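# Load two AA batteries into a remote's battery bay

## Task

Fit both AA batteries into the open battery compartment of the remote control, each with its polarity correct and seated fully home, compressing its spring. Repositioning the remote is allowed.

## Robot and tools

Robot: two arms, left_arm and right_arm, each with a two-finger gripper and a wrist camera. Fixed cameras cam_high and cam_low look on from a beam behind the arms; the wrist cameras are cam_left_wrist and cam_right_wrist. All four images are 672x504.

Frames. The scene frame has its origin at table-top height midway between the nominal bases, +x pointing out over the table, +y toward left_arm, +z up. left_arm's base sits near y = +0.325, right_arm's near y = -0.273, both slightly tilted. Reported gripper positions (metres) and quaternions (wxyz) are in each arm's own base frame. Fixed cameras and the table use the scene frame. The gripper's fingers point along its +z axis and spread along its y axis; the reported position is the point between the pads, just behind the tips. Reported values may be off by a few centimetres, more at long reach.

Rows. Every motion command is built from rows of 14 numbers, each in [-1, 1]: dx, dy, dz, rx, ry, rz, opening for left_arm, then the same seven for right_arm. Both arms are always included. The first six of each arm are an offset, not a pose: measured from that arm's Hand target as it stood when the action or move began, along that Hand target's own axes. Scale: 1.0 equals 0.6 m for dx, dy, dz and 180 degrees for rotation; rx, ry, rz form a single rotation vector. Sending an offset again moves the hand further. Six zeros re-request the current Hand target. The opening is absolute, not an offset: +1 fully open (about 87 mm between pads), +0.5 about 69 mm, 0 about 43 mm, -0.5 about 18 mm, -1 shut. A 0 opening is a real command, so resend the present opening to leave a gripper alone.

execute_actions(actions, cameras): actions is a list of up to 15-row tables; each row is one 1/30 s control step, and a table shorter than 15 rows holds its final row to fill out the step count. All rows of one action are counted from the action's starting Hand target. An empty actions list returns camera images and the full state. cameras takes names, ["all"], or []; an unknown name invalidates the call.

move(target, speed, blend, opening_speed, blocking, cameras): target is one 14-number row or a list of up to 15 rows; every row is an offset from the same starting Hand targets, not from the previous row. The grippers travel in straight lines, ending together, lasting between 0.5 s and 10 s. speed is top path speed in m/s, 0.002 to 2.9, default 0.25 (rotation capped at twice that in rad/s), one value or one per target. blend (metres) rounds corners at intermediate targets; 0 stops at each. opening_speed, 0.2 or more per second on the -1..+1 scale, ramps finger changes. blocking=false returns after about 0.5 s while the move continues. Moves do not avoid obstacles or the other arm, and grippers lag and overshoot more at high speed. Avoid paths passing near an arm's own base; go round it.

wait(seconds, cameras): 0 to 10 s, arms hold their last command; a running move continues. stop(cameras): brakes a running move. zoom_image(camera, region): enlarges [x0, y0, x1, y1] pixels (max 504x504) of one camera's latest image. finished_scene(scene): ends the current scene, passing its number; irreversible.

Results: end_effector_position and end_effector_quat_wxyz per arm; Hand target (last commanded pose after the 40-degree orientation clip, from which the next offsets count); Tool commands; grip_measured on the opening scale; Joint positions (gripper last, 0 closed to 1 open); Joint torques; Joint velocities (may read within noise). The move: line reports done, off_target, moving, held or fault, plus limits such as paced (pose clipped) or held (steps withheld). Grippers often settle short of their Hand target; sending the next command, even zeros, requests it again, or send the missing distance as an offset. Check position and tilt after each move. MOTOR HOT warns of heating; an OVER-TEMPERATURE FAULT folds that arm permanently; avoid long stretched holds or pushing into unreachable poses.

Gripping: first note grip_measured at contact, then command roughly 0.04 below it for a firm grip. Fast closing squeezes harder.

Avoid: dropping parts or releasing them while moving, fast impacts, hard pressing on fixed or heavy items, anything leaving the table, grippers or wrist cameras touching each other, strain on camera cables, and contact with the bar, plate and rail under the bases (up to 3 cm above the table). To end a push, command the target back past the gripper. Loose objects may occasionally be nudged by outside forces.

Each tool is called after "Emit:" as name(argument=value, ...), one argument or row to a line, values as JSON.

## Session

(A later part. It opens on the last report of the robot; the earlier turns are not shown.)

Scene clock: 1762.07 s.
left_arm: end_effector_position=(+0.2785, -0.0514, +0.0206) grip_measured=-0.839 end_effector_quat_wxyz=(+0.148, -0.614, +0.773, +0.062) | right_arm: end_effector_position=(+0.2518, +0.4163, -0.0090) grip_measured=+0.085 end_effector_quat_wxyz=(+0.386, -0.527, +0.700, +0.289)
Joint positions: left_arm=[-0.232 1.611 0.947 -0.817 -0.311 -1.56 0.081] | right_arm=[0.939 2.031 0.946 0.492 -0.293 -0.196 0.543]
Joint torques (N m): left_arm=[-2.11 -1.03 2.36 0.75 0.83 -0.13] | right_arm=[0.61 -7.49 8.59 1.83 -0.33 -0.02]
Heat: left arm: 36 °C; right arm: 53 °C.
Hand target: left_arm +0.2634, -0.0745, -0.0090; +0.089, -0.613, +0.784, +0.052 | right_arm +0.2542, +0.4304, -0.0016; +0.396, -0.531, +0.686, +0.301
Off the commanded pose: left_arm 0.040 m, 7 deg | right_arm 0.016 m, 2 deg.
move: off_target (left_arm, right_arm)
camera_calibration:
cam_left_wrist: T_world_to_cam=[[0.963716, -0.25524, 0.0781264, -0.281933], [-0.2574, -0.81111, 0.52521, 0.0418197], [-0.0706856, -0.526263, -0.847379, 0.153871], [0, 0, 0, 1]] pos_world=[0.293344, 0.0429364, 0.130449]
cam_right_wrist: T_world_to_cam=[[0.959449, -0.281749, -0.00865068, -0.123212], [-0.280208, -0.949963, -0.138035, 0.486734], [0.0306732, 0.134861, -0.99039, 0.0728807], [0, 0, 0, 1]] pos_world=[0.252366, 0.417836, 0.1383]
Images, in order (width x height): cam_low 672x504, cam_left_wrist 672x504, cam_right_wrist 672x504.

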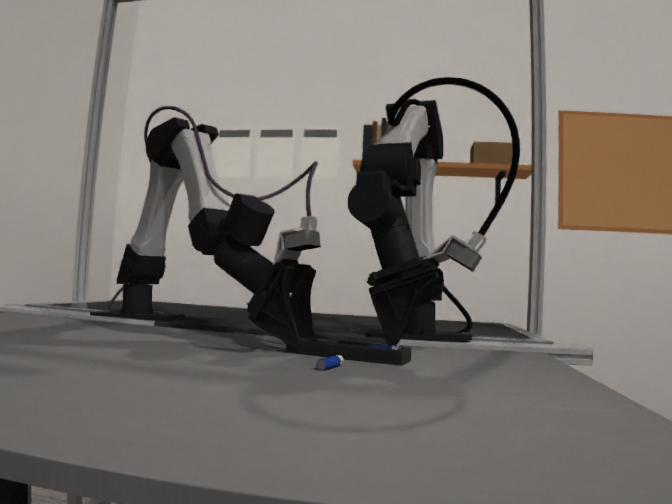

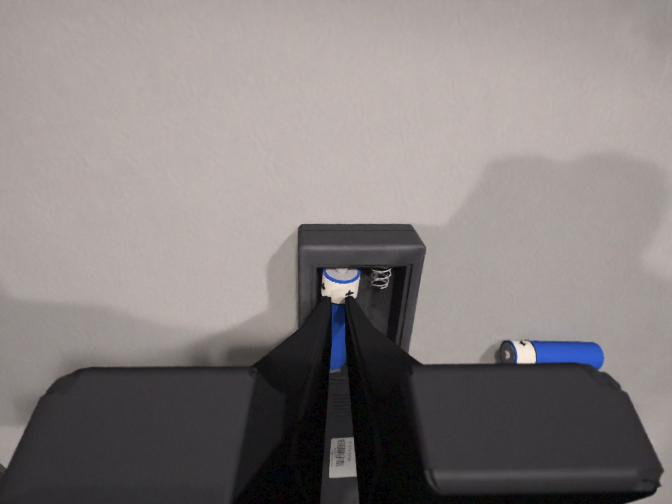

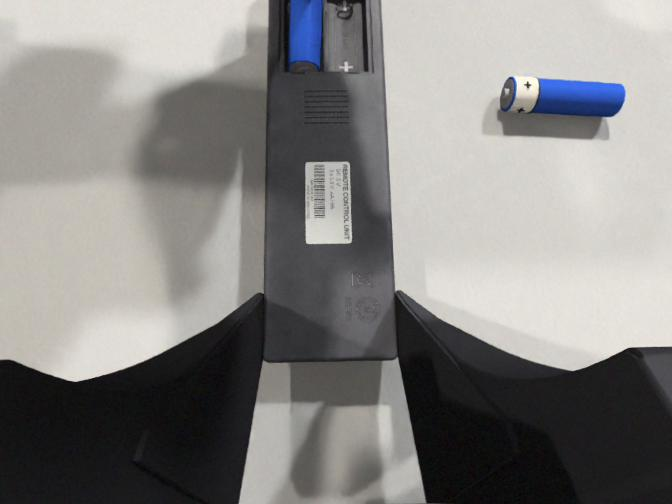

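Emit:
move(
  target=[0.028, 0.0, 0.01, 0, 0, 0, -0.84, 0, 0, 0, 0, 0, 0, 0.02],
  speed=0.05,
  cameras=["cam_left_wrist", "cam_low", "cam_right_wrist"],
)

Emit:
zoom_image(
  camera="cam_left_wrist",
  region=[270, 200, 440, 380],
)

Emit:
zoom_image(
  camera="cam_low",
  region=[355, 335, 415, 370],
)

Emit:
zoom_image(
  camera="cam_right_wrist",
  region=[260, 0, 400, 100],
)

Scene clock: 1803.17 s.
left_arm: end_effector_position=(+0.2776, -0.0528, +0.0195) grip_measured=-0.839 end_effector_quat_wxyz=(+0.174, -0.614, +0.766, +0.080) | right_arm: end_effector_position=(+0.2518, +0.4163, -0.0090) grip_measured=+0.085 end_effector_quat_wxyz=(+0.386, -0.527, +0.700, +0.289)
Joint positions: left_arm=[-0.281 1.616 0.941 -0.822 -0.379 -1.618 0.081] | right_arm=[0.939 2.031 0.946 0.492 -0.293 -0.196 0.543]
Joint torques (N m): left_arm=[-2.63 -0.23 1.87 0.88 1.41 -0.13] | right_arm=[0.66 -7.45 8.64 1.84 -0.31 -0.01]
Heat: left arm: 35 °C; right arm: 53 °C.
Hand target: left_arm +0.2599, -0.0893, -0.0184; +0.089, -0.613, +0.784, +0.052 | right_arm +0.2542, +0.4304, -0.0016; +0.396, -0.531, +0.686, +0.301
Off the commanded pose: left_arm 0.055 m, 11 deg | right_arm 0.016 m, 2 deg.
move: off_target (left_arm, right_arm)
camera_calibration:
cam_left_wrist: T_world_to_cam=[[0.964854, -0.249618, 0.0821413, -0.281432], [-0.258386, -0.844196, 0.469648, 0.0406275], [-0.0478894, -0.474366, -0.879024, 0.149214], [0, 0, 0, 1]] pos_world=[0.289184, 0.0348291, 0.135199]
cam_right_wrist: T_world_to_cam=[[0.959449, -0.281749, -0.00865068, -0.123212], [-0.280208, -0.949963, -0.138035, 0.486734], [0.0306732, 0.134861, -0.99039, 0.0728807], [0, 0, 0, 1]] pos_world=[0.252366, 0.417836, 0.1383]
Images, in order (width x height): cam_low 672x504, cam_left_wrist 672x504, cam_right_wrist 672x504.

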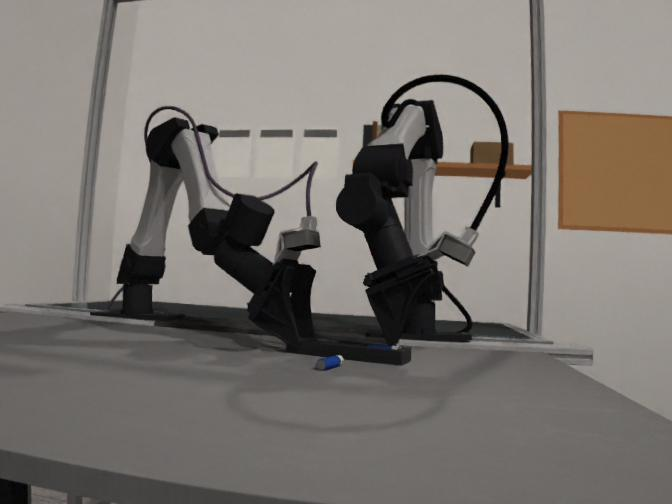

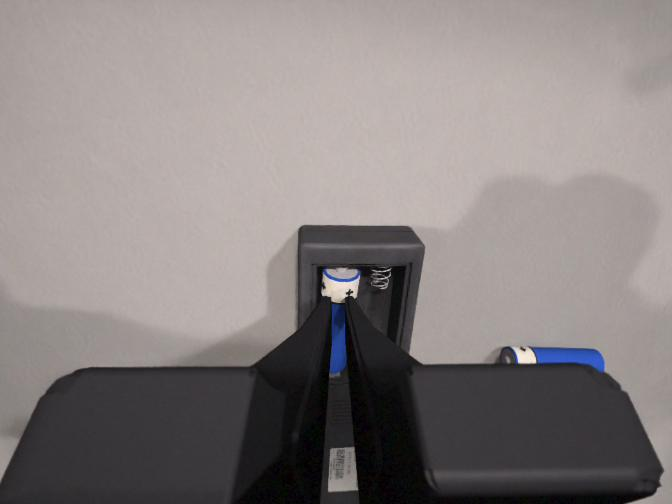

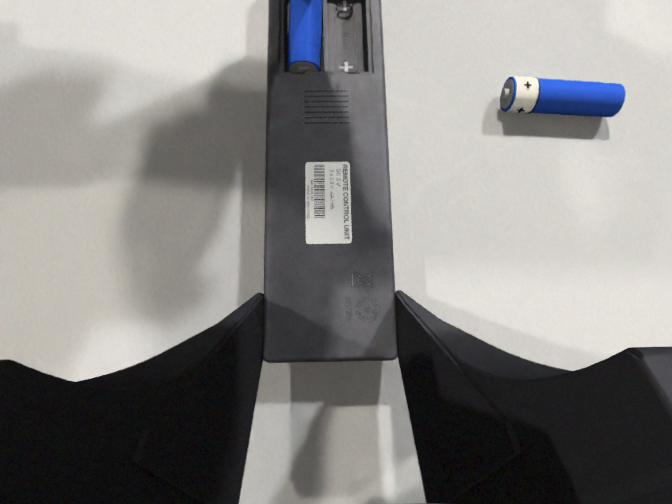

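Scaled by 2.800 from the camera's 672x504 image, which has a finer 960x720 frame.

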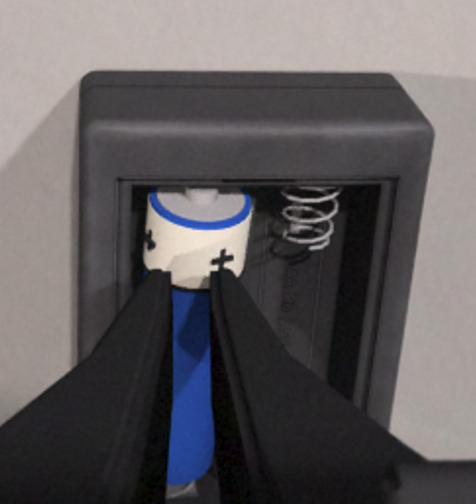

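Scaled by 8.400 from the camera's 672x504 image, which has a finer 960x720 frame.

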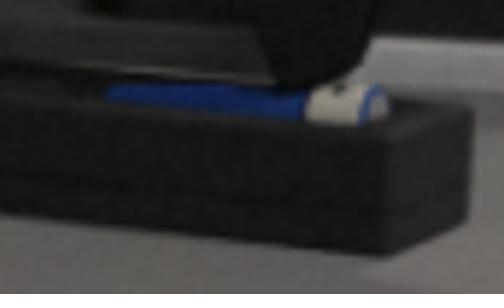

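Scaled by 3.600 from the camera's 672x504 image, which has a finer 960x720 frame.

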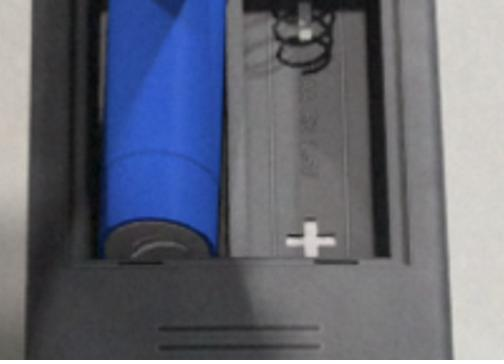

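Emit:
move(
  target=[
    [-0.0754, -0.0176, -0.0357, 0, 0, 0, -0.84, 0, 0, 0, 0, 0, 0, 0.02],
    [-0.087, -0.0207, -0.0896, 0, 0, 0, -1, 0, 0, 0, 0, 0, 0, 0.02],
    [-0.1394, -0.0149, -0.0874, -0.0084, 0.0651, 0.0041, -1, 0, 0, 0, 0, 0, 0, 0.02],
  ],
  speed=0.1,
  blend=[0.004, 0.01, 0],
  cameras=["cam_left_wrist", "cam_low"],
)

Emit:
zoom_image(
  camera="cam_left_wrist",
  region=[270, 200, 440, 380],
)

Emit:
zoom_image(
  camera="cam_low",
  region=[355, 335, 415, 370],
)

Scene clock: 1870.40 s.
left_arm: end_effector_position=(+0.2805, -0.0223, +0.0479) grip_measured=-1.000 end_effector_quat_wxyz=(+0.004, -0.612, +0.791, +0.003) | right_arm: end_effector_position=(+0.2518, +0.4163, -0.0090) grip_measured=+0.085 end_effector_quat_wxyz=(+0.386, -0.527, +0.700, +0.289)
Joint positions: left_arm=[0.056 1.687 1.133 -1.013 -0.009 -1.26 0] | right_arm=[0.939 2.031 0.946 0.492 -0.293 -0.196 0.543]
Joint torques (N m): left_arm=[0.4 -5.37 8.95 0.11 0.06 0.15] | right_arm=[0.66 -7.47 8.65 1.85 -0.33 -0.02]
Heat: left arm: 34 °C; right arm: 54 °C.
Hand target: left_arm +0.2841, -0.0219, +0.0502; +0.000, -0.611, +0.792, +0.000 | right_arm +0.2542, +0.4304, -0.0016; +0.396, -0.531, +0.686, +0.301
Off the commanded pose: left_arm 0.004 m, 1 deg | right_arm 0.016 m, 2 deg.
move: off_target (right_arm); blend cut to 0 m at target 2
camera_calibration:
cam_left_wrist: T_world_to_cam=[[0.963013, -0.269448, -0.00191161, -0.274871], [-0.174785, -0.630054, 0.756626, 0.0213153], [-0.205075, -0.728306, -0.653846, 0.216406], [0, 0, 0, 1]] pos_world=[0.312809, 0.0969761, 0.124843]
Images, in order (width x height): cam_low 672x504, cam_left_wrist 672x504.

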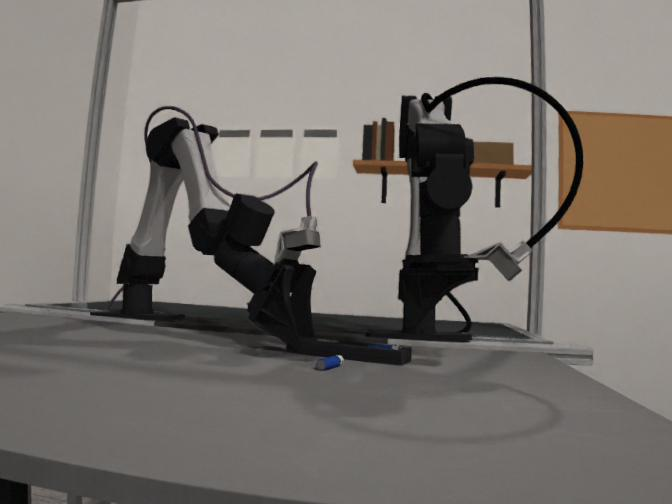

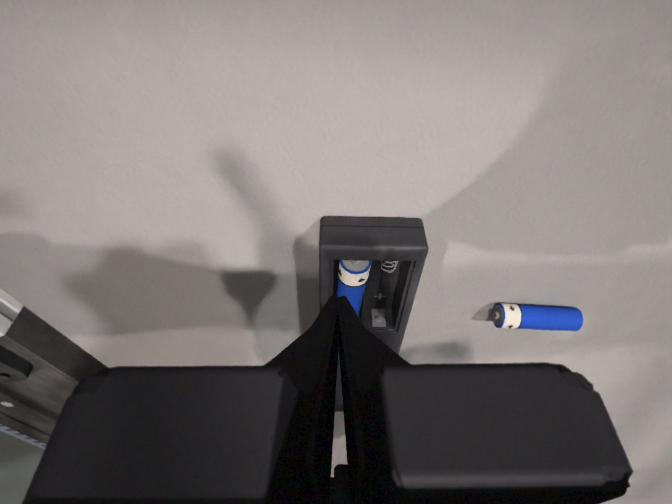

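Scaled by 2.800 from the camera's 672x504 image, which has a finer 960x720 frame.

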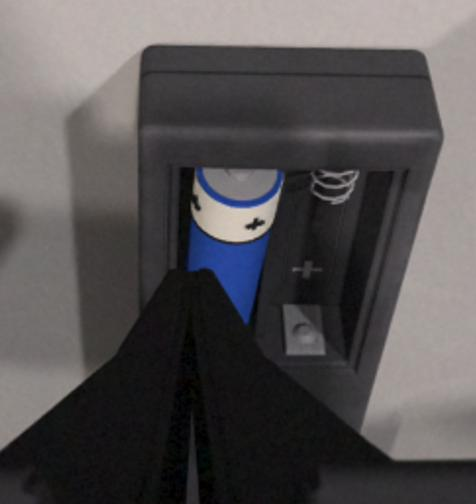

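Scaled by 8.400 from the camera's 672x504 image, which has a finer 960x720 frame.

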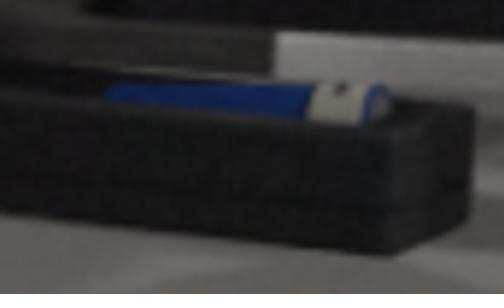

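Emit:
move(
  target=[0, 0, 0.05, 0, 0, 0, -1, 0, 0, 0, 0, 0, 0, 0.02],
  speed=0.06,
  cameras=["cam_left_wrist", "cam_low"],
)

Emit:
zoom_image(
  camera="cam_left_wrist",
  region=[270, 200, 440, 380],
)

Emit:
zoom_image(
  camera="cam_low",
  region=[355, 335, 415, 370],
)

Scene clock: 1896.47 s.
left_arm: end_effector_position=(+0.2808, -0.0224, +0.0243) grip_measured=-1.000 end_effector_quat_wxyz=(-0.001, -0.611, +0.791, +0.005) | right_arm: end_effector_position=(+0.2518, +0.4163, -0.0090) grip_measured=+0.085 end_effector_quat_wxyz=(+0.386, -0.527, +0.700, +0.289)
Joint positions: left_arm=[0.056 1.731 1.083 -0.93 -0.008 -1.259 0] | right_arm=[0.939 2.031 0.946 0.492 -0.293 -0.196 0.543]
Joint torques (N m): left_arm=[0.42 -5.72 5.98 0.48 0.07 0.14] | right_arm=[0.68 -7.49 8.65 1.85 -0.32 0]
Heat: left arm: 35 °C; right arm: 54 °C.
Hand target: left_arm +0.2842, -0.0219, +0.0203; +0.000, -0.611, +0.792, +0.000 | right_arm +0.2542, +0.4304, -0.0016; +0.396, -0.531, +0.686, +0.301
Off the commanded pose: left_arm 0.005 m, 1 deg | right_arm 0.016 m, 2 deg.
move: off_target (right_arm)
camera_calibration:
cam_left_wrist: T_world_to_cam=[[0.962717, -0.270234, -0.0122344, -0.274849], [-0.166965, -0.629187, 0.759109, 0.0368903], [-0.212835, -0.728764, -0.650849, 0.203135], [0, 0, 0, 1]] pos_world=[0.313995, 0.096975, 0.100844]
Images, in order (width x height): cam_low 672x504, cam_left_wrist 672x504.

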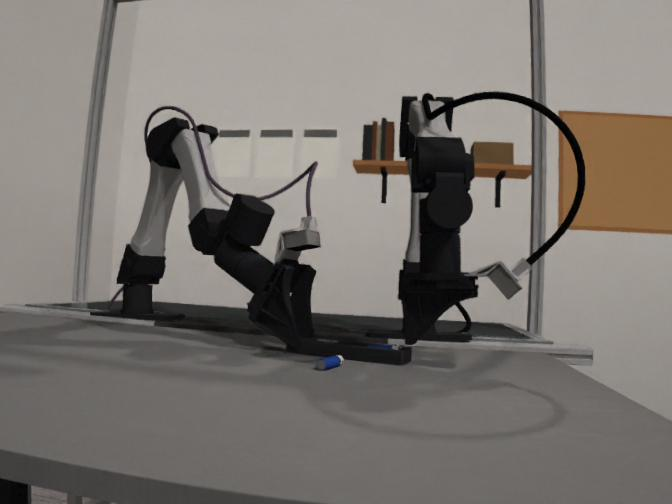

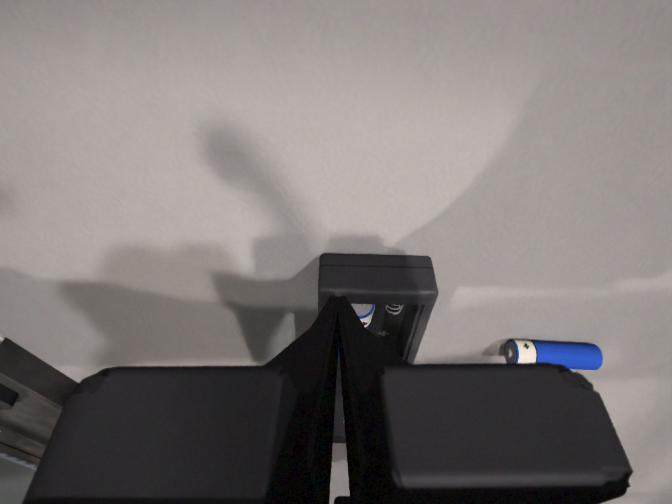

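Scaled by 2.800 from the camera's 672x504 image, which has a finer 960x720 frame.

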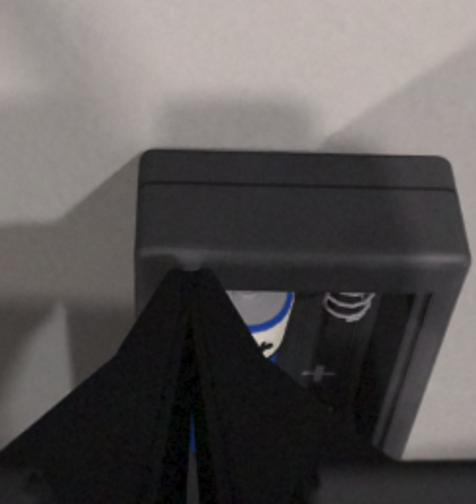

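Scaled by 8.400 from the camera's 672x504 image, which has a finer 960x720 frame.

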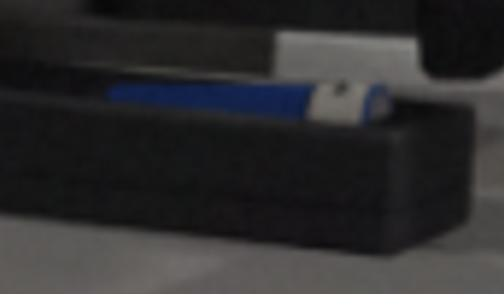

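Emit:
move(
  target=[0, -0.0077, 0.01, 0, 0, 0, -1, 0, 0, 0, 0, 0, 0, 0.02],
  speed=0.04,
  cameras=["cam_left_wrist", "cam_low"],
)

Emit:
zoom_image(
  camera="cam_left_wrist",
  region=[270, 200, 440, 380],
)

Emit:
zoom_image(
  camera="cam_low",
  region=[355, 335, 415, 370],
)

Scene clock: 1907.93 s.
left_arm: end_effector_position=(+0.2821, -0.0224, +0.0201) grip_measured=-1.000 end_effector_quat_wxyz=(-0.003, -0.611, +0.791, +0.007) | right_arm: end_effector_position=(+0.2518, +0.4163, -0.0090) grip_measured=+0.085 end_effector_quat_wxyz=(+0.386, -0.527, +0.700, +0.289)
Joint positions: left_arm=[0.056 1.747 1.083 -0.919 -0.008 -1.259 0] | right_arm=[0.939 2.031 0.946 0.492 -0.293 -0.196 0.543]
Joint torques (N m): left_arm=[-0.05 -5.05 6.32 0.58 0.05 0.08] | right_arm=[0.65 -7.43 8.66 1.82 -0.34 -0.02]
Heat: left arm: 36 °C; right arm: 54 °C.
Hand target: left_arm +0.2887, -0.0231, +0.0143; +0.000, -0.611, +0.792, +0.000 | right_arm +0.2542, +0.4304, -0.0016; +0.396, -0.531, +0.686, +0.301
Off the commanded pose: left_arm 0.009 m, 1 deg | right_arm 0.016 m, 2 deg.
move: off_target (right_arm)
camera_calibration:
cam_left_wrist: T_world_to_cam=[[0.962679, -0.270146, -0.0164193, -0.276102], [-0.163456, -0.628693, 0.760281, 0.039382], [-0.21571, -0.729223, -0.649387, 0.201451], [0, 0, 0, 1]] pos_world=[0.31569, 0.0970742, 0.0963449]
Images, in order (width x height): cam_low 672x504, cam_left_wrist 672x504.

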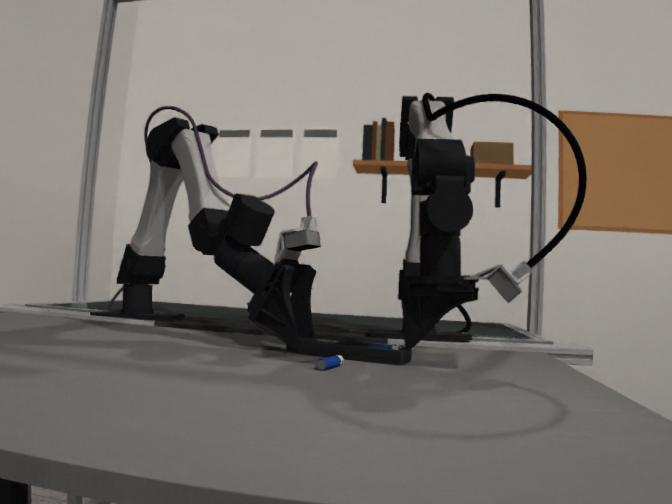

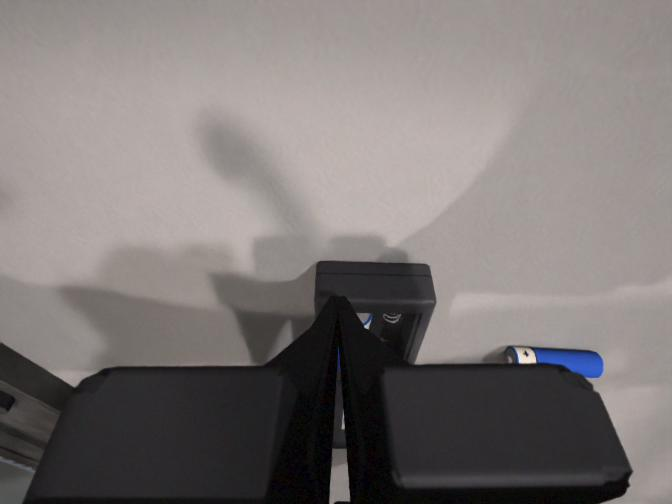

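Scaled by 2.800 from the camera's 672x504 image, which has a finer 960x720 frame.

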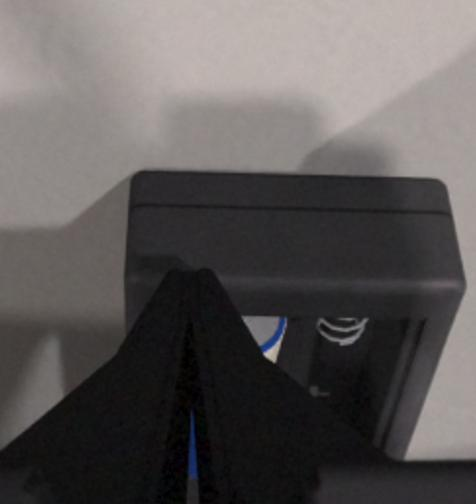

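Scaled by 8.400 from the camera's 672x504 image, which has a finer 960x720 frame.

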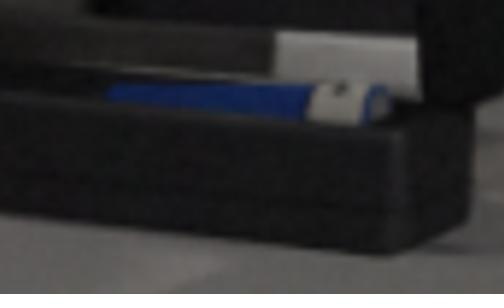

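Emit:
move(
  target=[0, 0.0, 0.007, 0, 0, 0, -1, 0, 0, 0, 0, 0, 0, 0.02],
  speed=0.03,
  cameras=["cam_low"],
)

Emit:
zoom_image(
  camera="cam_low",
  region=[355, 335, 415, 370],
)

Emit:
move(
  target=[0, 0.0, 0.007, 0, 0, 0, -1, 0, 0, 0, 0, 0, 0, 0.02],
  speed=0.03,
  cameras=["cam_low"],
)

Emit:
zoom_image(
  camera="cam_low",
  region=[355, 335, 415, 370],
)

Scene clock: 1922.77 s.
left_arm: end_effector_position=(+0.2823, -0.0225, +0.0199) grip_measured=-1.000 end_effector_quat_wxyz=(-0.003, -0.611, +0.792, +0.006) | right_arm: end_effector_position=(+0.2518, +0.4163, -0.0090) grip_measured=+0.085 end_effector_quat_wxyz=(+0.386, -0.527, +0.700, +0.289)
Joint positions: left_arm=[0.056 1.747 1.083 -0.918 -0.007 -1.258 0] | right_arm=[0.939 2.031 0.946 0.492 -0.293 -0.196 0.543]
Joint torques (N m): left_arm=[-0.03 -4.7 5.44 0.72 0.05 0.08] | right_arm=[0.75 -7.5 8.64 1.84 -0.32 0]
Heat: left arm: 35 °C; right arm: 54 °C.
Hand target: left_arm +0.2887, -0.0231, +0.0101; +0.000, -0.611, +0.792, +0.000 | right_arm +0.2542, +0.4304, -0.0016; +0.396, -0.531, +0.686, +0.301
Off the commanded pose: left_arm 0.012 m, 1 deg | right_arm 0.016 m, 2 deg.
move: off_target (left_arm, right_arm)
Images, in order (width x height): cam_low 672x504.

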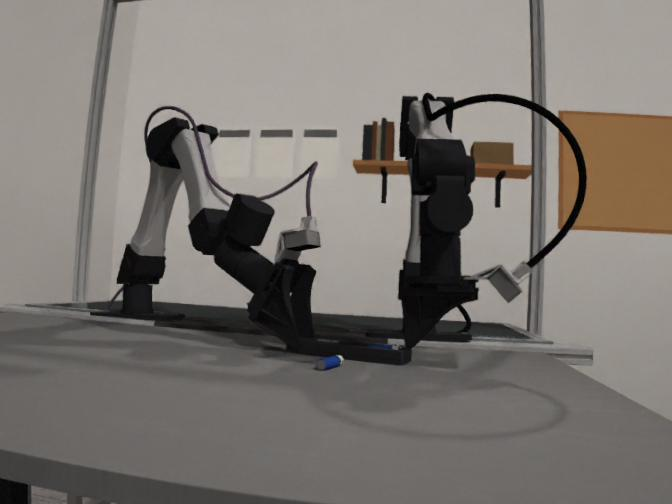

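Scaled by 8.400 from the camera's 672x504 image, which has a finer 960x720 frame.

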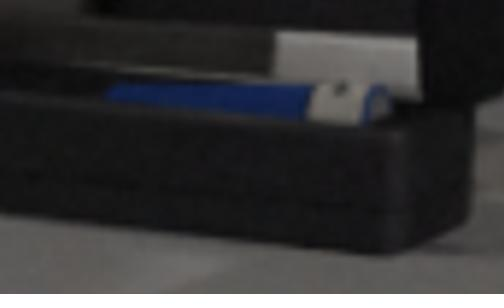

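Scene clock: 1923.47 s.
left_arm: end_effector_position=(+0.2821, -0.0233, +0.0195) grip_measured=-1.000 end_effector_quat_wxyz=(-0.004, -0.610, +0.792, +0.004) | right_arm: end_effector_position=(+0.2518, +0.4163, -0.0090) grip_measured=+0.085 end_effector_quat_wxyz=(+0.386, -0.527, +0.700, +0.289)
Joint positions: left_arm=[0.056 1.748 1.081 -0.915 -0.003 -1.256 0] | right_arm=[0.939 2.031 0.946 0.492 -0.293 -0.196 0.543]
Joint torques (N m): left_arm=[-0.02 -4.25 4.64 0.86 0.01 0.05] | right_arm=[0.69 -7.45 8.68 1.83 -0.33 -0.01]
Heat: left arm: 35 °C; right arm: 54 °C.
Hand target: left_arm +0.2886, -0.0231, +0.0058; +0.000, -0.611, +0.792, +0.000 | right_arm +0.2542, +0.4304, -0.0016; +0.396, -0.531, +0.686, +0.301
Off the commanded pose: left_arm 0.015 m, 1 deg | right_arm 0.016 m, 2 deg.
move: off_target (left_arm, right_arm)
Images, in order (width x height): cam_low 672x504.

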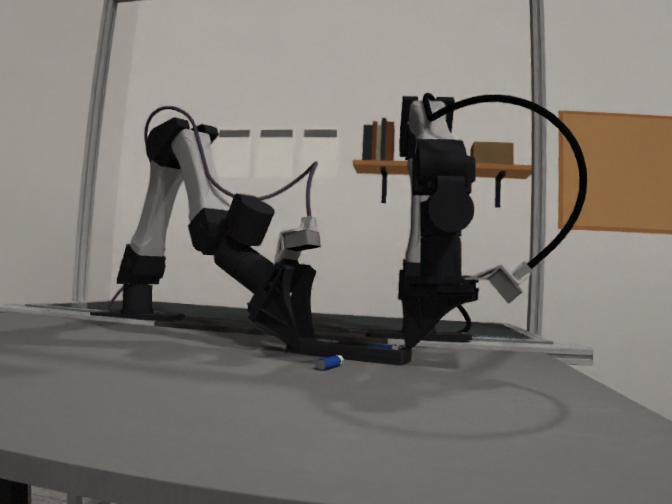

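Scaled by 8.400 from the camera's 672x504 image, which has a finer 960x720 frame.

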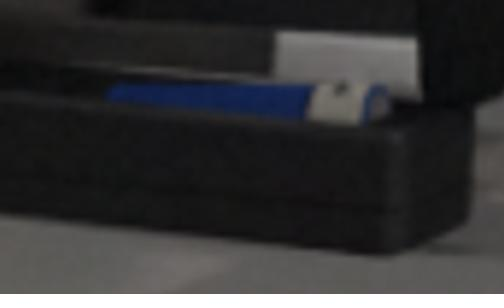

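Emit:
move(
  target=[
    [0, 0, -0.0733, 0, 0, 0, -1, 0, 0, 0, 0, 0, 0, 0.02],
    [0.0175, 0.0016, -0.062, 0, -0.2222, 0, -1, 0, 0, 0, 0, 0, 0, 0.02],
  ],
  speed=0.12,
  cameras=["cam_low", "cam_left_wrist"],
)

Emit:
zoom_image(
  camera="cam_low",
  region=[335, 310, 435, 370],
)

Emit:
zoom_image(
  camera="cam_left_wrist",
  region=[270, 200, 440, 380],
)

Scene clock: 1954.70 s.
left_arm: end_effector_position=(+0.2875, -0.0373, +0.0446) grip_measured=-1.000 end_effector_quat_wxyz=(+0.268, -0.577, +0.746, +0.194) | right_arm: end_effector_position=(+0.2518, +0.4163, -0.0090) grip_measured=+0.085 end_effector_quat_wxyz=(+0.386, -0.527, +0.700, +0.289)
Joint positions: left_arm=[-0.397 1.719 1.1 -1.041 -0.669 -1.744 0] | right_arm=[0.939 2.031 0.946 0.492 -0.293 -0.196 0.543]
Joint torques (N m): left_arm=[-0.27 -5.44 6.3 -0.11 -0.57 -0.01] | right_arm=[0.62 -7.46 8.58 1.85 -0.32 -0.02]
Heat: left arm: 35 °C; right arm: 54 °C.
Hand target: left_arm +0.2850, -0.0330, +0.0431; +0.271, -0.574, +0.744, +0.209 | right_arm +0.2542, +0.4304, -0.0016; +0.396, -0.531, +0.686, +0.301
Off the commanded pose: left_arm 0.005 m, 2 deg | right_arm 0.016 m, 2 deg.
move: off_target (right_arm)
camera_calibration:
cam_left_wrist: T_world_to_cam=[[0.962886, -0.269834, 0.00638786, -0.286021], [-0.265977, -0.944564, 0.192495, 0.0552208], [-0.0459081, -0.18705, -0.981277, 0.193737], [0, 0, 0, 1]] pos_world=[0.298987, 0.0112199, 0.181307]
Images, in order (width x height): cam_low 672x504, cam_left_wrist 672x504.

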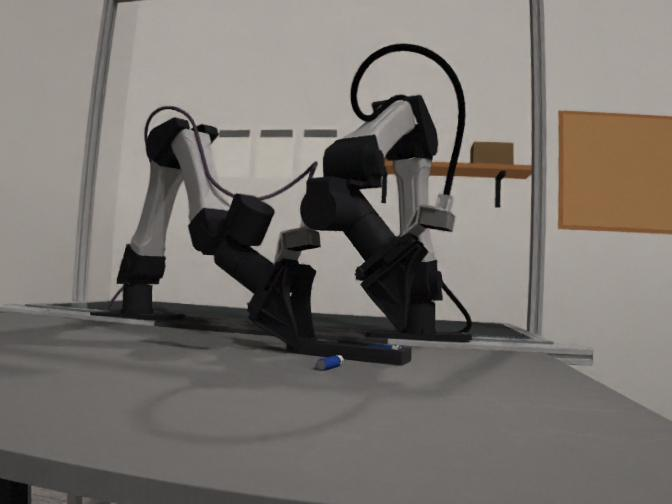

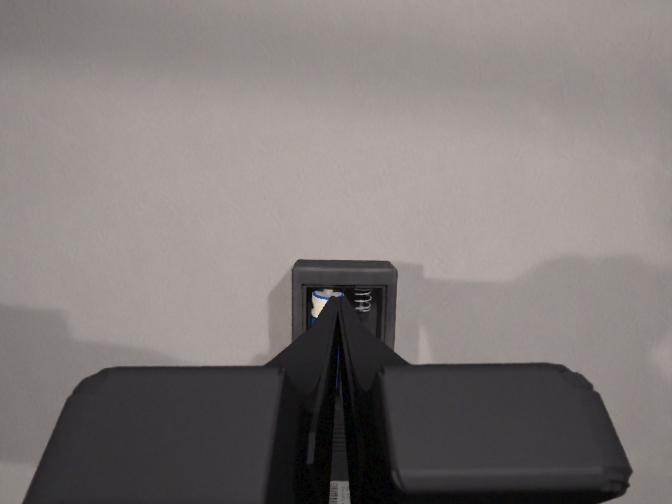

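Scaled by 5.040 from the camera's 672x504 image, which has a finer 960x720 frame.

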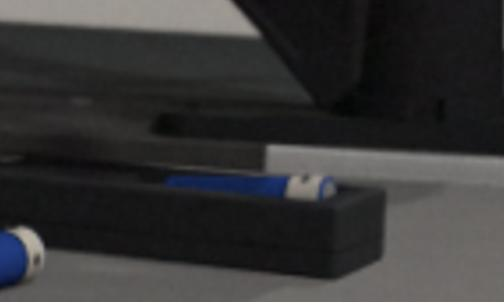

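Scaled by 2.800 from the camera's 672x504 image, which has a finer 960x720 frame.

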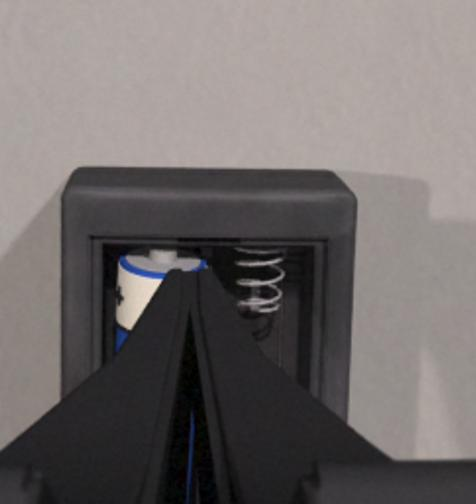

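Emit:
execute_actions(
  actions=[],
)

Scene clock: 1992.73 s.
left_arm: end_effector_position=(+0.2876, -0.0373, +0.0446) grip_measured=-1.000 end_effector_quat_wxyz=(+0.268, -0.578, +0.746, +0.194) | right_arm: end_effector_position=(+0.2518, +0.4163, -0.0090) grip_measured=+0.085 end_effector_quat_wxyz=(+0.386, -0.527, +0.700, +0.289)
Joint positions: left_arm=[-0.397 1.719 1.1 -1.041 -0.669 -1.745 0] | right_arm=[0.939 2.031 0.946 0.492 -0.293 -0.196 0.543]
Joint velocities: within noise
Joint torques (N m): left_arm=[-0.25 -5.52 6.26 -0.11 -0.57 -0.03] | right_arm=[0.68 -7.49 8.62 1.83 -0.33 0]
Heat: left arm: 35 °C; right arm: 54 °C.
Hand target: left_arm +0.2851, -0.0330, +0.0430; +0.271, -0.574, +0.744, +0.209 | right_arm +0.2542, +0.4304, -0.0016; +0.396, -0.531, +0.686, +0.301
Tool commands: left_gripper/opening=-1.0 right_gripper/opening=+0.02
Off the commanded pose: left_arm 0.005 m, 2 deg | right_arm 0.016 m, 2 deg.
camera_calibration:
cam_left_wrist: T_world_to_cam=[[0.963022, -0.269334, 0.00692007, -0.286138], [-0.265603, -0.944744, 0.192132, 0.0552527], [-0.0452099, -0.186865, -0.981345, 0.193656], [0, 0, 0, 1]] pos_world=[0.298988, 0.0113204, 0.181407]
cam_right_wrist: T_world_to_cam=[[0.959449, -0.281749, -0.00865068, -0.123212], [-0.280208, -0.949963, -0.138035, 0.486734], [0.0306732, 0.134861, -0.99039, 0.0728807], [0, 0, 0, 1]] pos_world=[0.252366, 0.417836, 0.1383]

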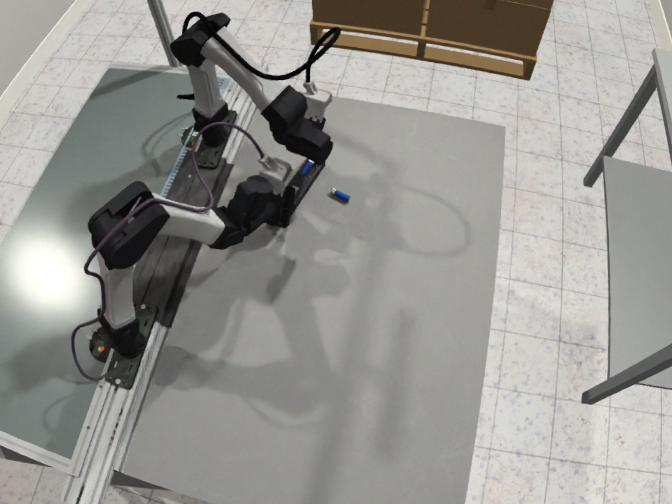

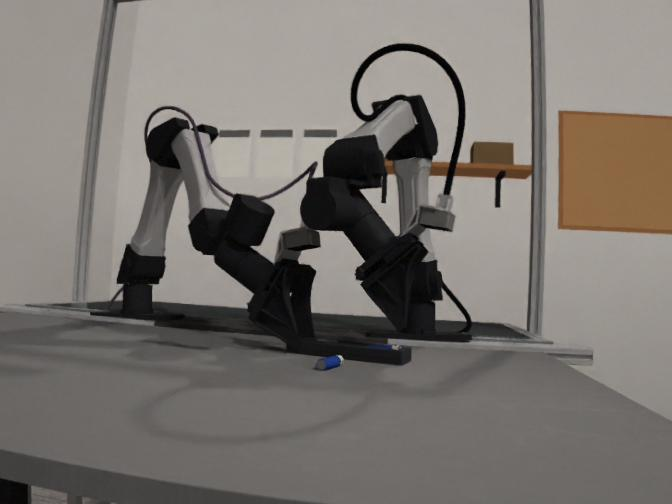

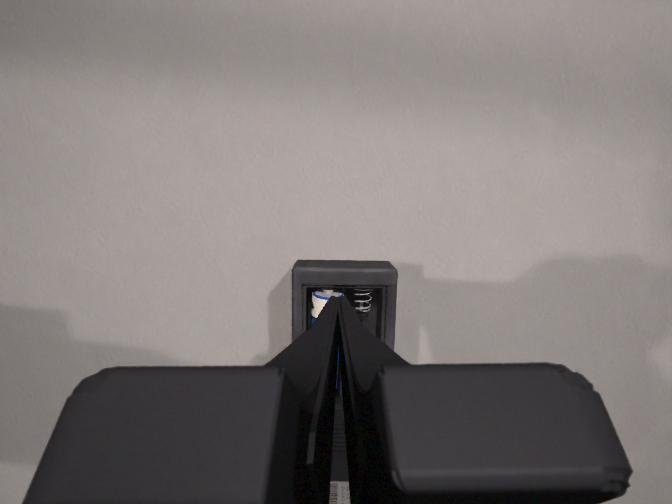

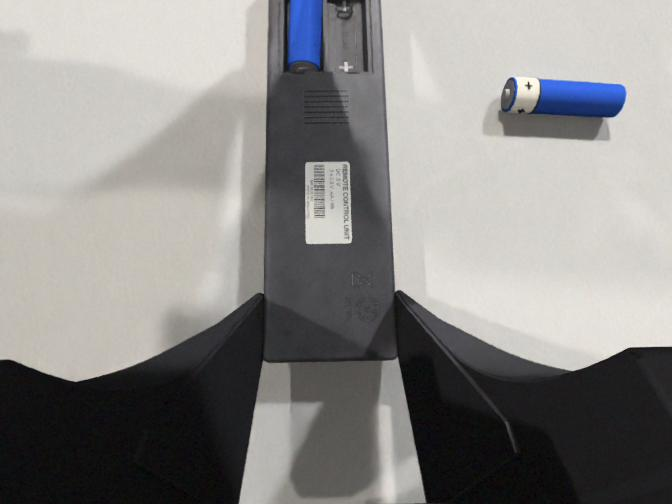

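Emit:
zoom_image(
  camera="cam_left_wrist",
  region=[280, 250, 410, 400],
)

Emit:
zoom_image(
  camera="cam_right_wrist",
  region=[260, 0, 400, 100],
)

Emit:
zoom_image(
  camera="cam_low",
  region=[345, 330, 425, 380],
)

Scaled by 3.360 from the camera's 672x504 image, which has a finer 960x720 frame.

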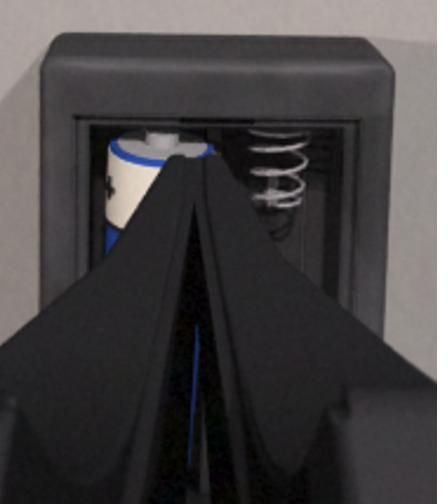

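Scaled by 3.600 from the camera's 672x504 image, which has a finer 960x720 frame.

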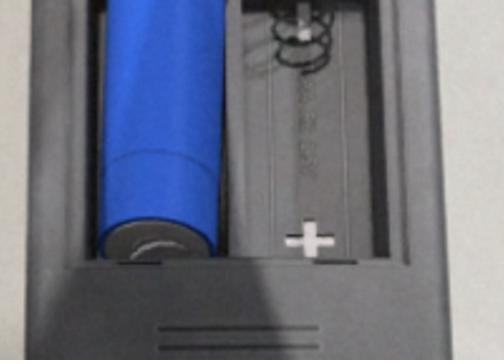

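Scaled by 6.300 from the camera's 672x504 image, which has a finer 960x720 frame.

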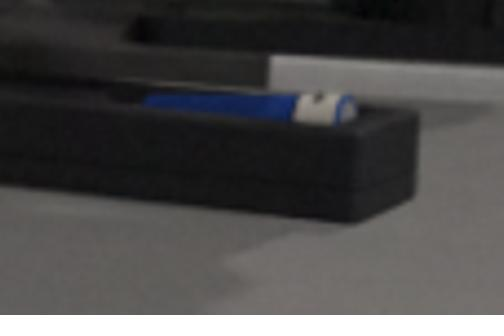

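Emit:
move(
  target=[
    [-0.0019,0.0085,0.0016,0,0,0,-1,0,0,0,0,0,0,0.02],
    [0.0108,0.0085,0.0168,0,0,0,-1,0,0,0,0,0,0,0.02],
  ],
  speed=0.06,
  cameras=["cam_left_wrist","cam_right_wrist","cam_low"],
)

Emit:
zoom_image(
  camera="cam_left_wrist",
  region=[280, 250, 410, 400],
)

Emit:
zoom_image(
  camera="cam_low",
  region=[345, 330, 425, 380],
)

Scene clock: 2024.67 s.
left_arm: end_effector_position=(+0.2767, -0.0324, +0.0344) grip_measured=-1.000 end_effector_quat_wxyz=(+0.261, -0.573, +0.749, +0.207) | right_arm: end_effector_position=(+0.2518, +0.4163, -0.0090) grip_measured=+0.085 end_effector_quat_wxyz=(+0.386, -0.527, +0.700, +0.289)
Joint positions: left_arm=[-0.397 1.719 1.053 -1.025 -0.671 -1.745 0] | right_arm=[0.939 2.031 0.946 0.492 -0.293 -0.196 0.543]
Joint torques (N m): left_arm=[0.01 -5.34 5.61 0.2 -0.56 -0.01] | right_arm=[0.7 -7.46 8.64 1.84 -0.33 -0.02]
Heat: left arm: 35 °C; right arm: 55 °C.
Hand target: left_arm +0.2805, -0.0302, +0.0311; +0.271, -0.574, +0.744, +0.209 | right_arm +0.2542, +0.4304, -0.0016; +0.396, -0.531, +0.686, +0.301
Off the commanded pose: left_arm 0.005 m, 1 deg | right_arm 0.016 m, 2 deg.
move: off_target (right_arm)
camera_calibration:
cam_left_wrist: T_world_to_cam=[[0.962765, -0.269306, -0.0236073, -0.273092], [-0.260383, -0.947247, 0.18688, 0.0574516], [-0.0726897, -0.173774, -0.982099, 0.192016], [0, 0, 0, 1]] pos_world=[0.29184, 0.014243, 0.171395]
cam_right_wrist: T_world_to_cam=[[0.959449, -0.281749, -0.00865068, -0.123212], [-0.280208, -0.949963, -0.138035, 0.486734], [0.0306732, 0.134861, -0.99039, 0.0728807], [0, 0, 0, 1]] pos_world=[0.252366, 0.417836, 0.1383]
Images, in order (width x height): cam_low 672x504, cam_left_wrist 672x504, cam_right_wrist 672x504.

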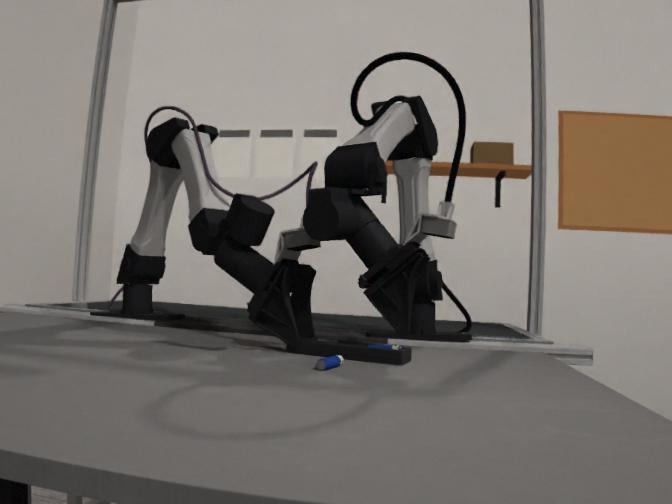

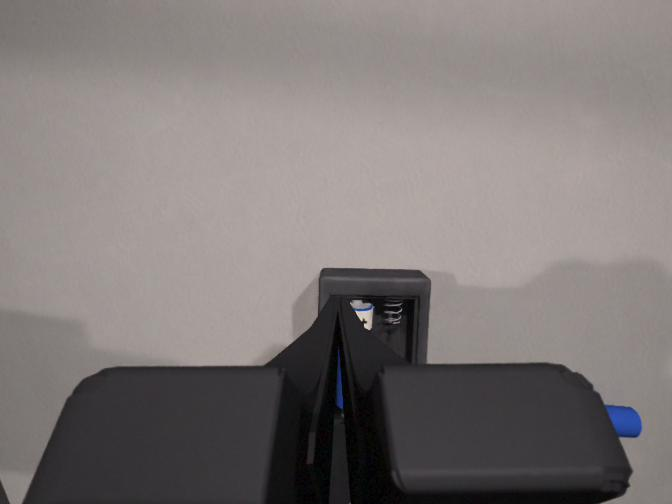

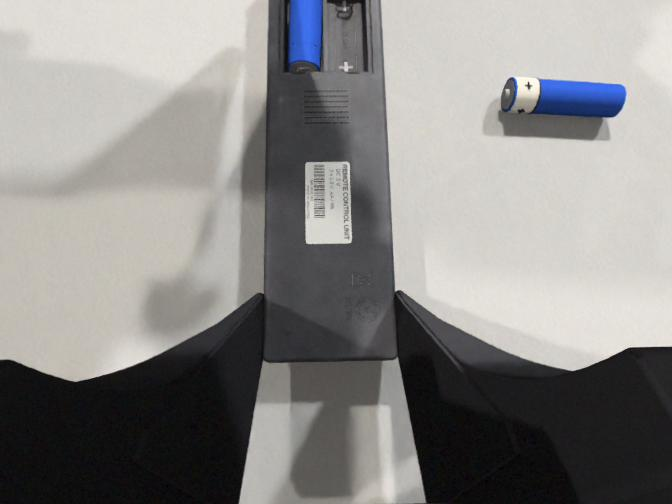

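Scaled by 3.360 from the camera's 672x504 image, which has a finer 960x720 frame.

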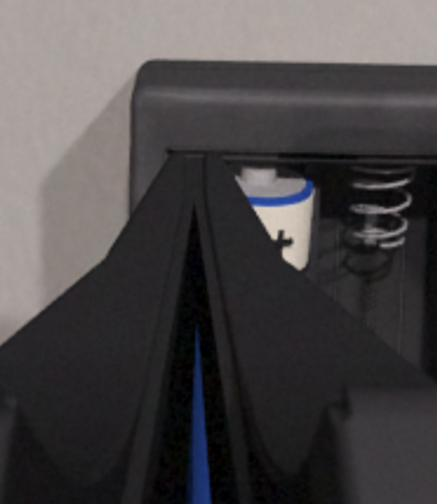

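Scaled by 6.300 from the camera's 672x504 image, which has a finer 960x720 frame.

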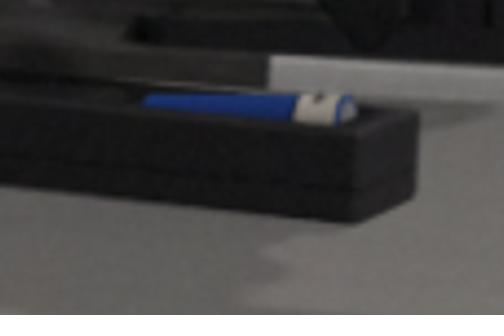

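Emit:
move(
  target=[
    [0.0,-0.0100,0.0,0,0,0,-1,0,0,0,0,0,0,0.02],
    [0.0064,-0.0100,0.0077,0,0,0,-1,0,0,0,0,0,0,0.02],
  ],
  speed=0.06,
  cameras=["cam_left_wrist","cam_right_wrist","cam_low"],
)

Emit:
zoom_image(
  camera="cam_left_wrist",
  region=[280, 250, 410, 400],
)

Scene clock: 2034.03 s.
left_arm: end_effector_position=(+0.2792, -0.0334, +0.0262) grip_measured=-1.000 end_effector_quat_wxyz=(+0.260, -0.572, +0.749, +0.210) | right_arm: end_effector_position=(+0.2518, +0.4163, -0.0090) grip_measured=+0.085 end_effector_quat_wxyz=(+0.386, -0.527, +0.700, +0.289)
Joint positions: left_arm=[-0.397 1.75 1.053 -1.002 -0.671 -1.745 0] | right_arm=[0.939 2.031 0.946 0.492 -0.293 -0.196 0.543]
Joint torques (N m): left_arm=[0.23 -5.59 6.61 0.2 -0.56 0.03] | right_arm=[0.72 -7.47 8.64 1.84 -0.32 -0.02]
Heat: left arm: 35 °C; right arm: 55 °C.
Hand target: left_arm +0.2863, -0.0317, +0.0252; +0.271, -0.574, +0.744, +0.209 | right_arm +0.2542, +0.4304, -0.0016; +0.396, -0.531, +0.686, +0.301
Off the commanded pose: left_arm 0.007 m, 1 deg | right_arm 0.016 m, 2 deg.
move: off_target (right_arm)
camera_calibration:
cam_left_wrist: T_world_to_cam=[[0.962525, -0.269307, -0.0319187, -0.275807], [-0.259067, -0.9479, 0.185391, 0.0583735], [-0.0801827, -0.170174, -0.982146, 0.186242], [0, 0, 0, 1]] pos_world=[0.295527, 0.0127492, 0.163292]
cam_right_wrist: T_world_to_cam=[[0.959449, -0.281749, -0.00865068, -0.123212], [-0.280208, -0.949963, -0.138035, 0.486734], [0.0306732, 0.134861, -0.99039, 0.0728807], [0, 0, 0, 1]] pos_world=[0.252366, 0.417836, 0.1383]
Images, in order (width x height): cam_low 672x504, cam_left_wrist 672x504, cam_right_wrist 672x504.

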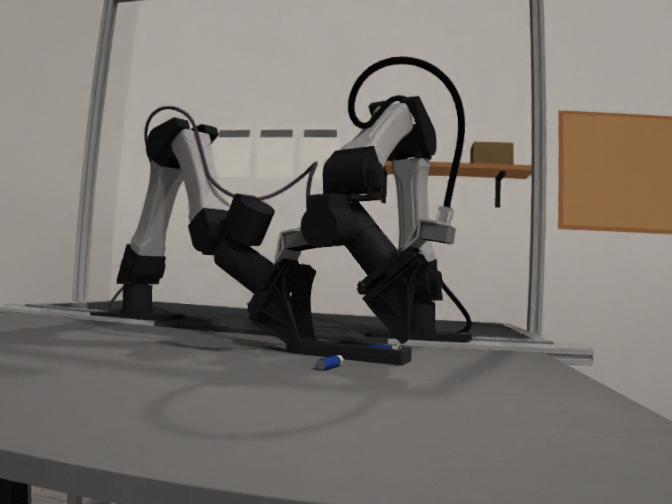

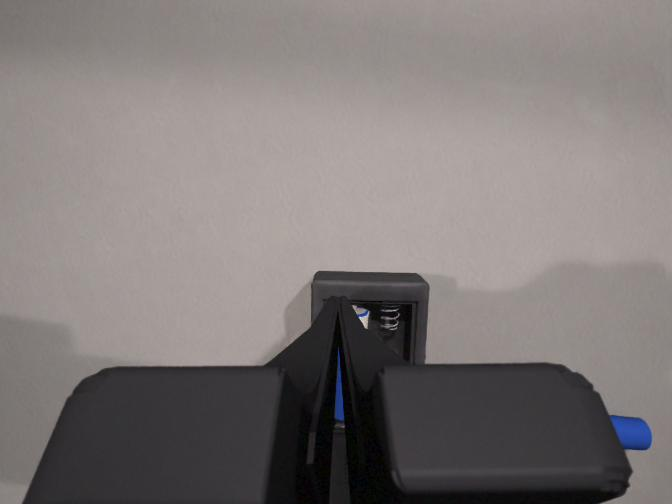

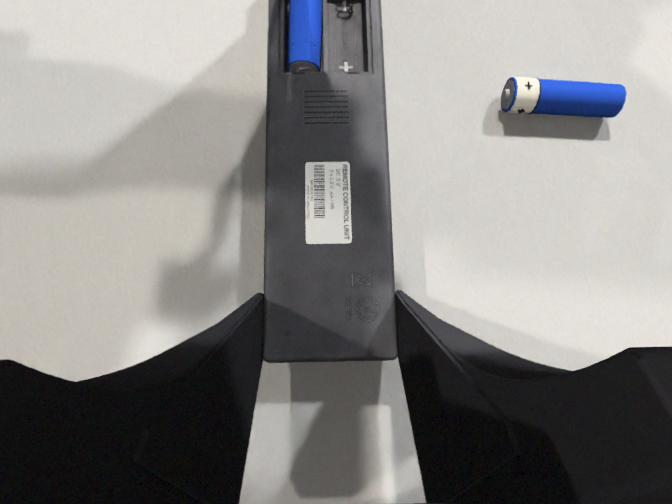

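Scaled by 3.360 from the camera's 672x504 image, which has a finer 960x720 frame.

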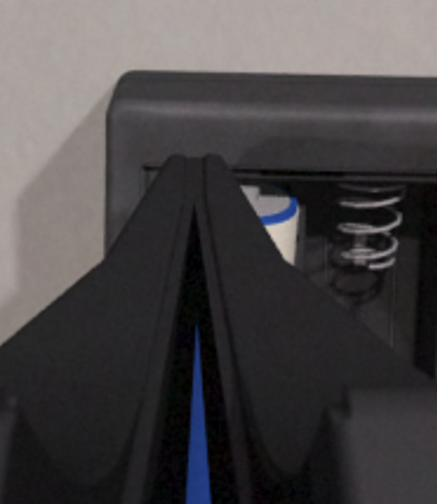

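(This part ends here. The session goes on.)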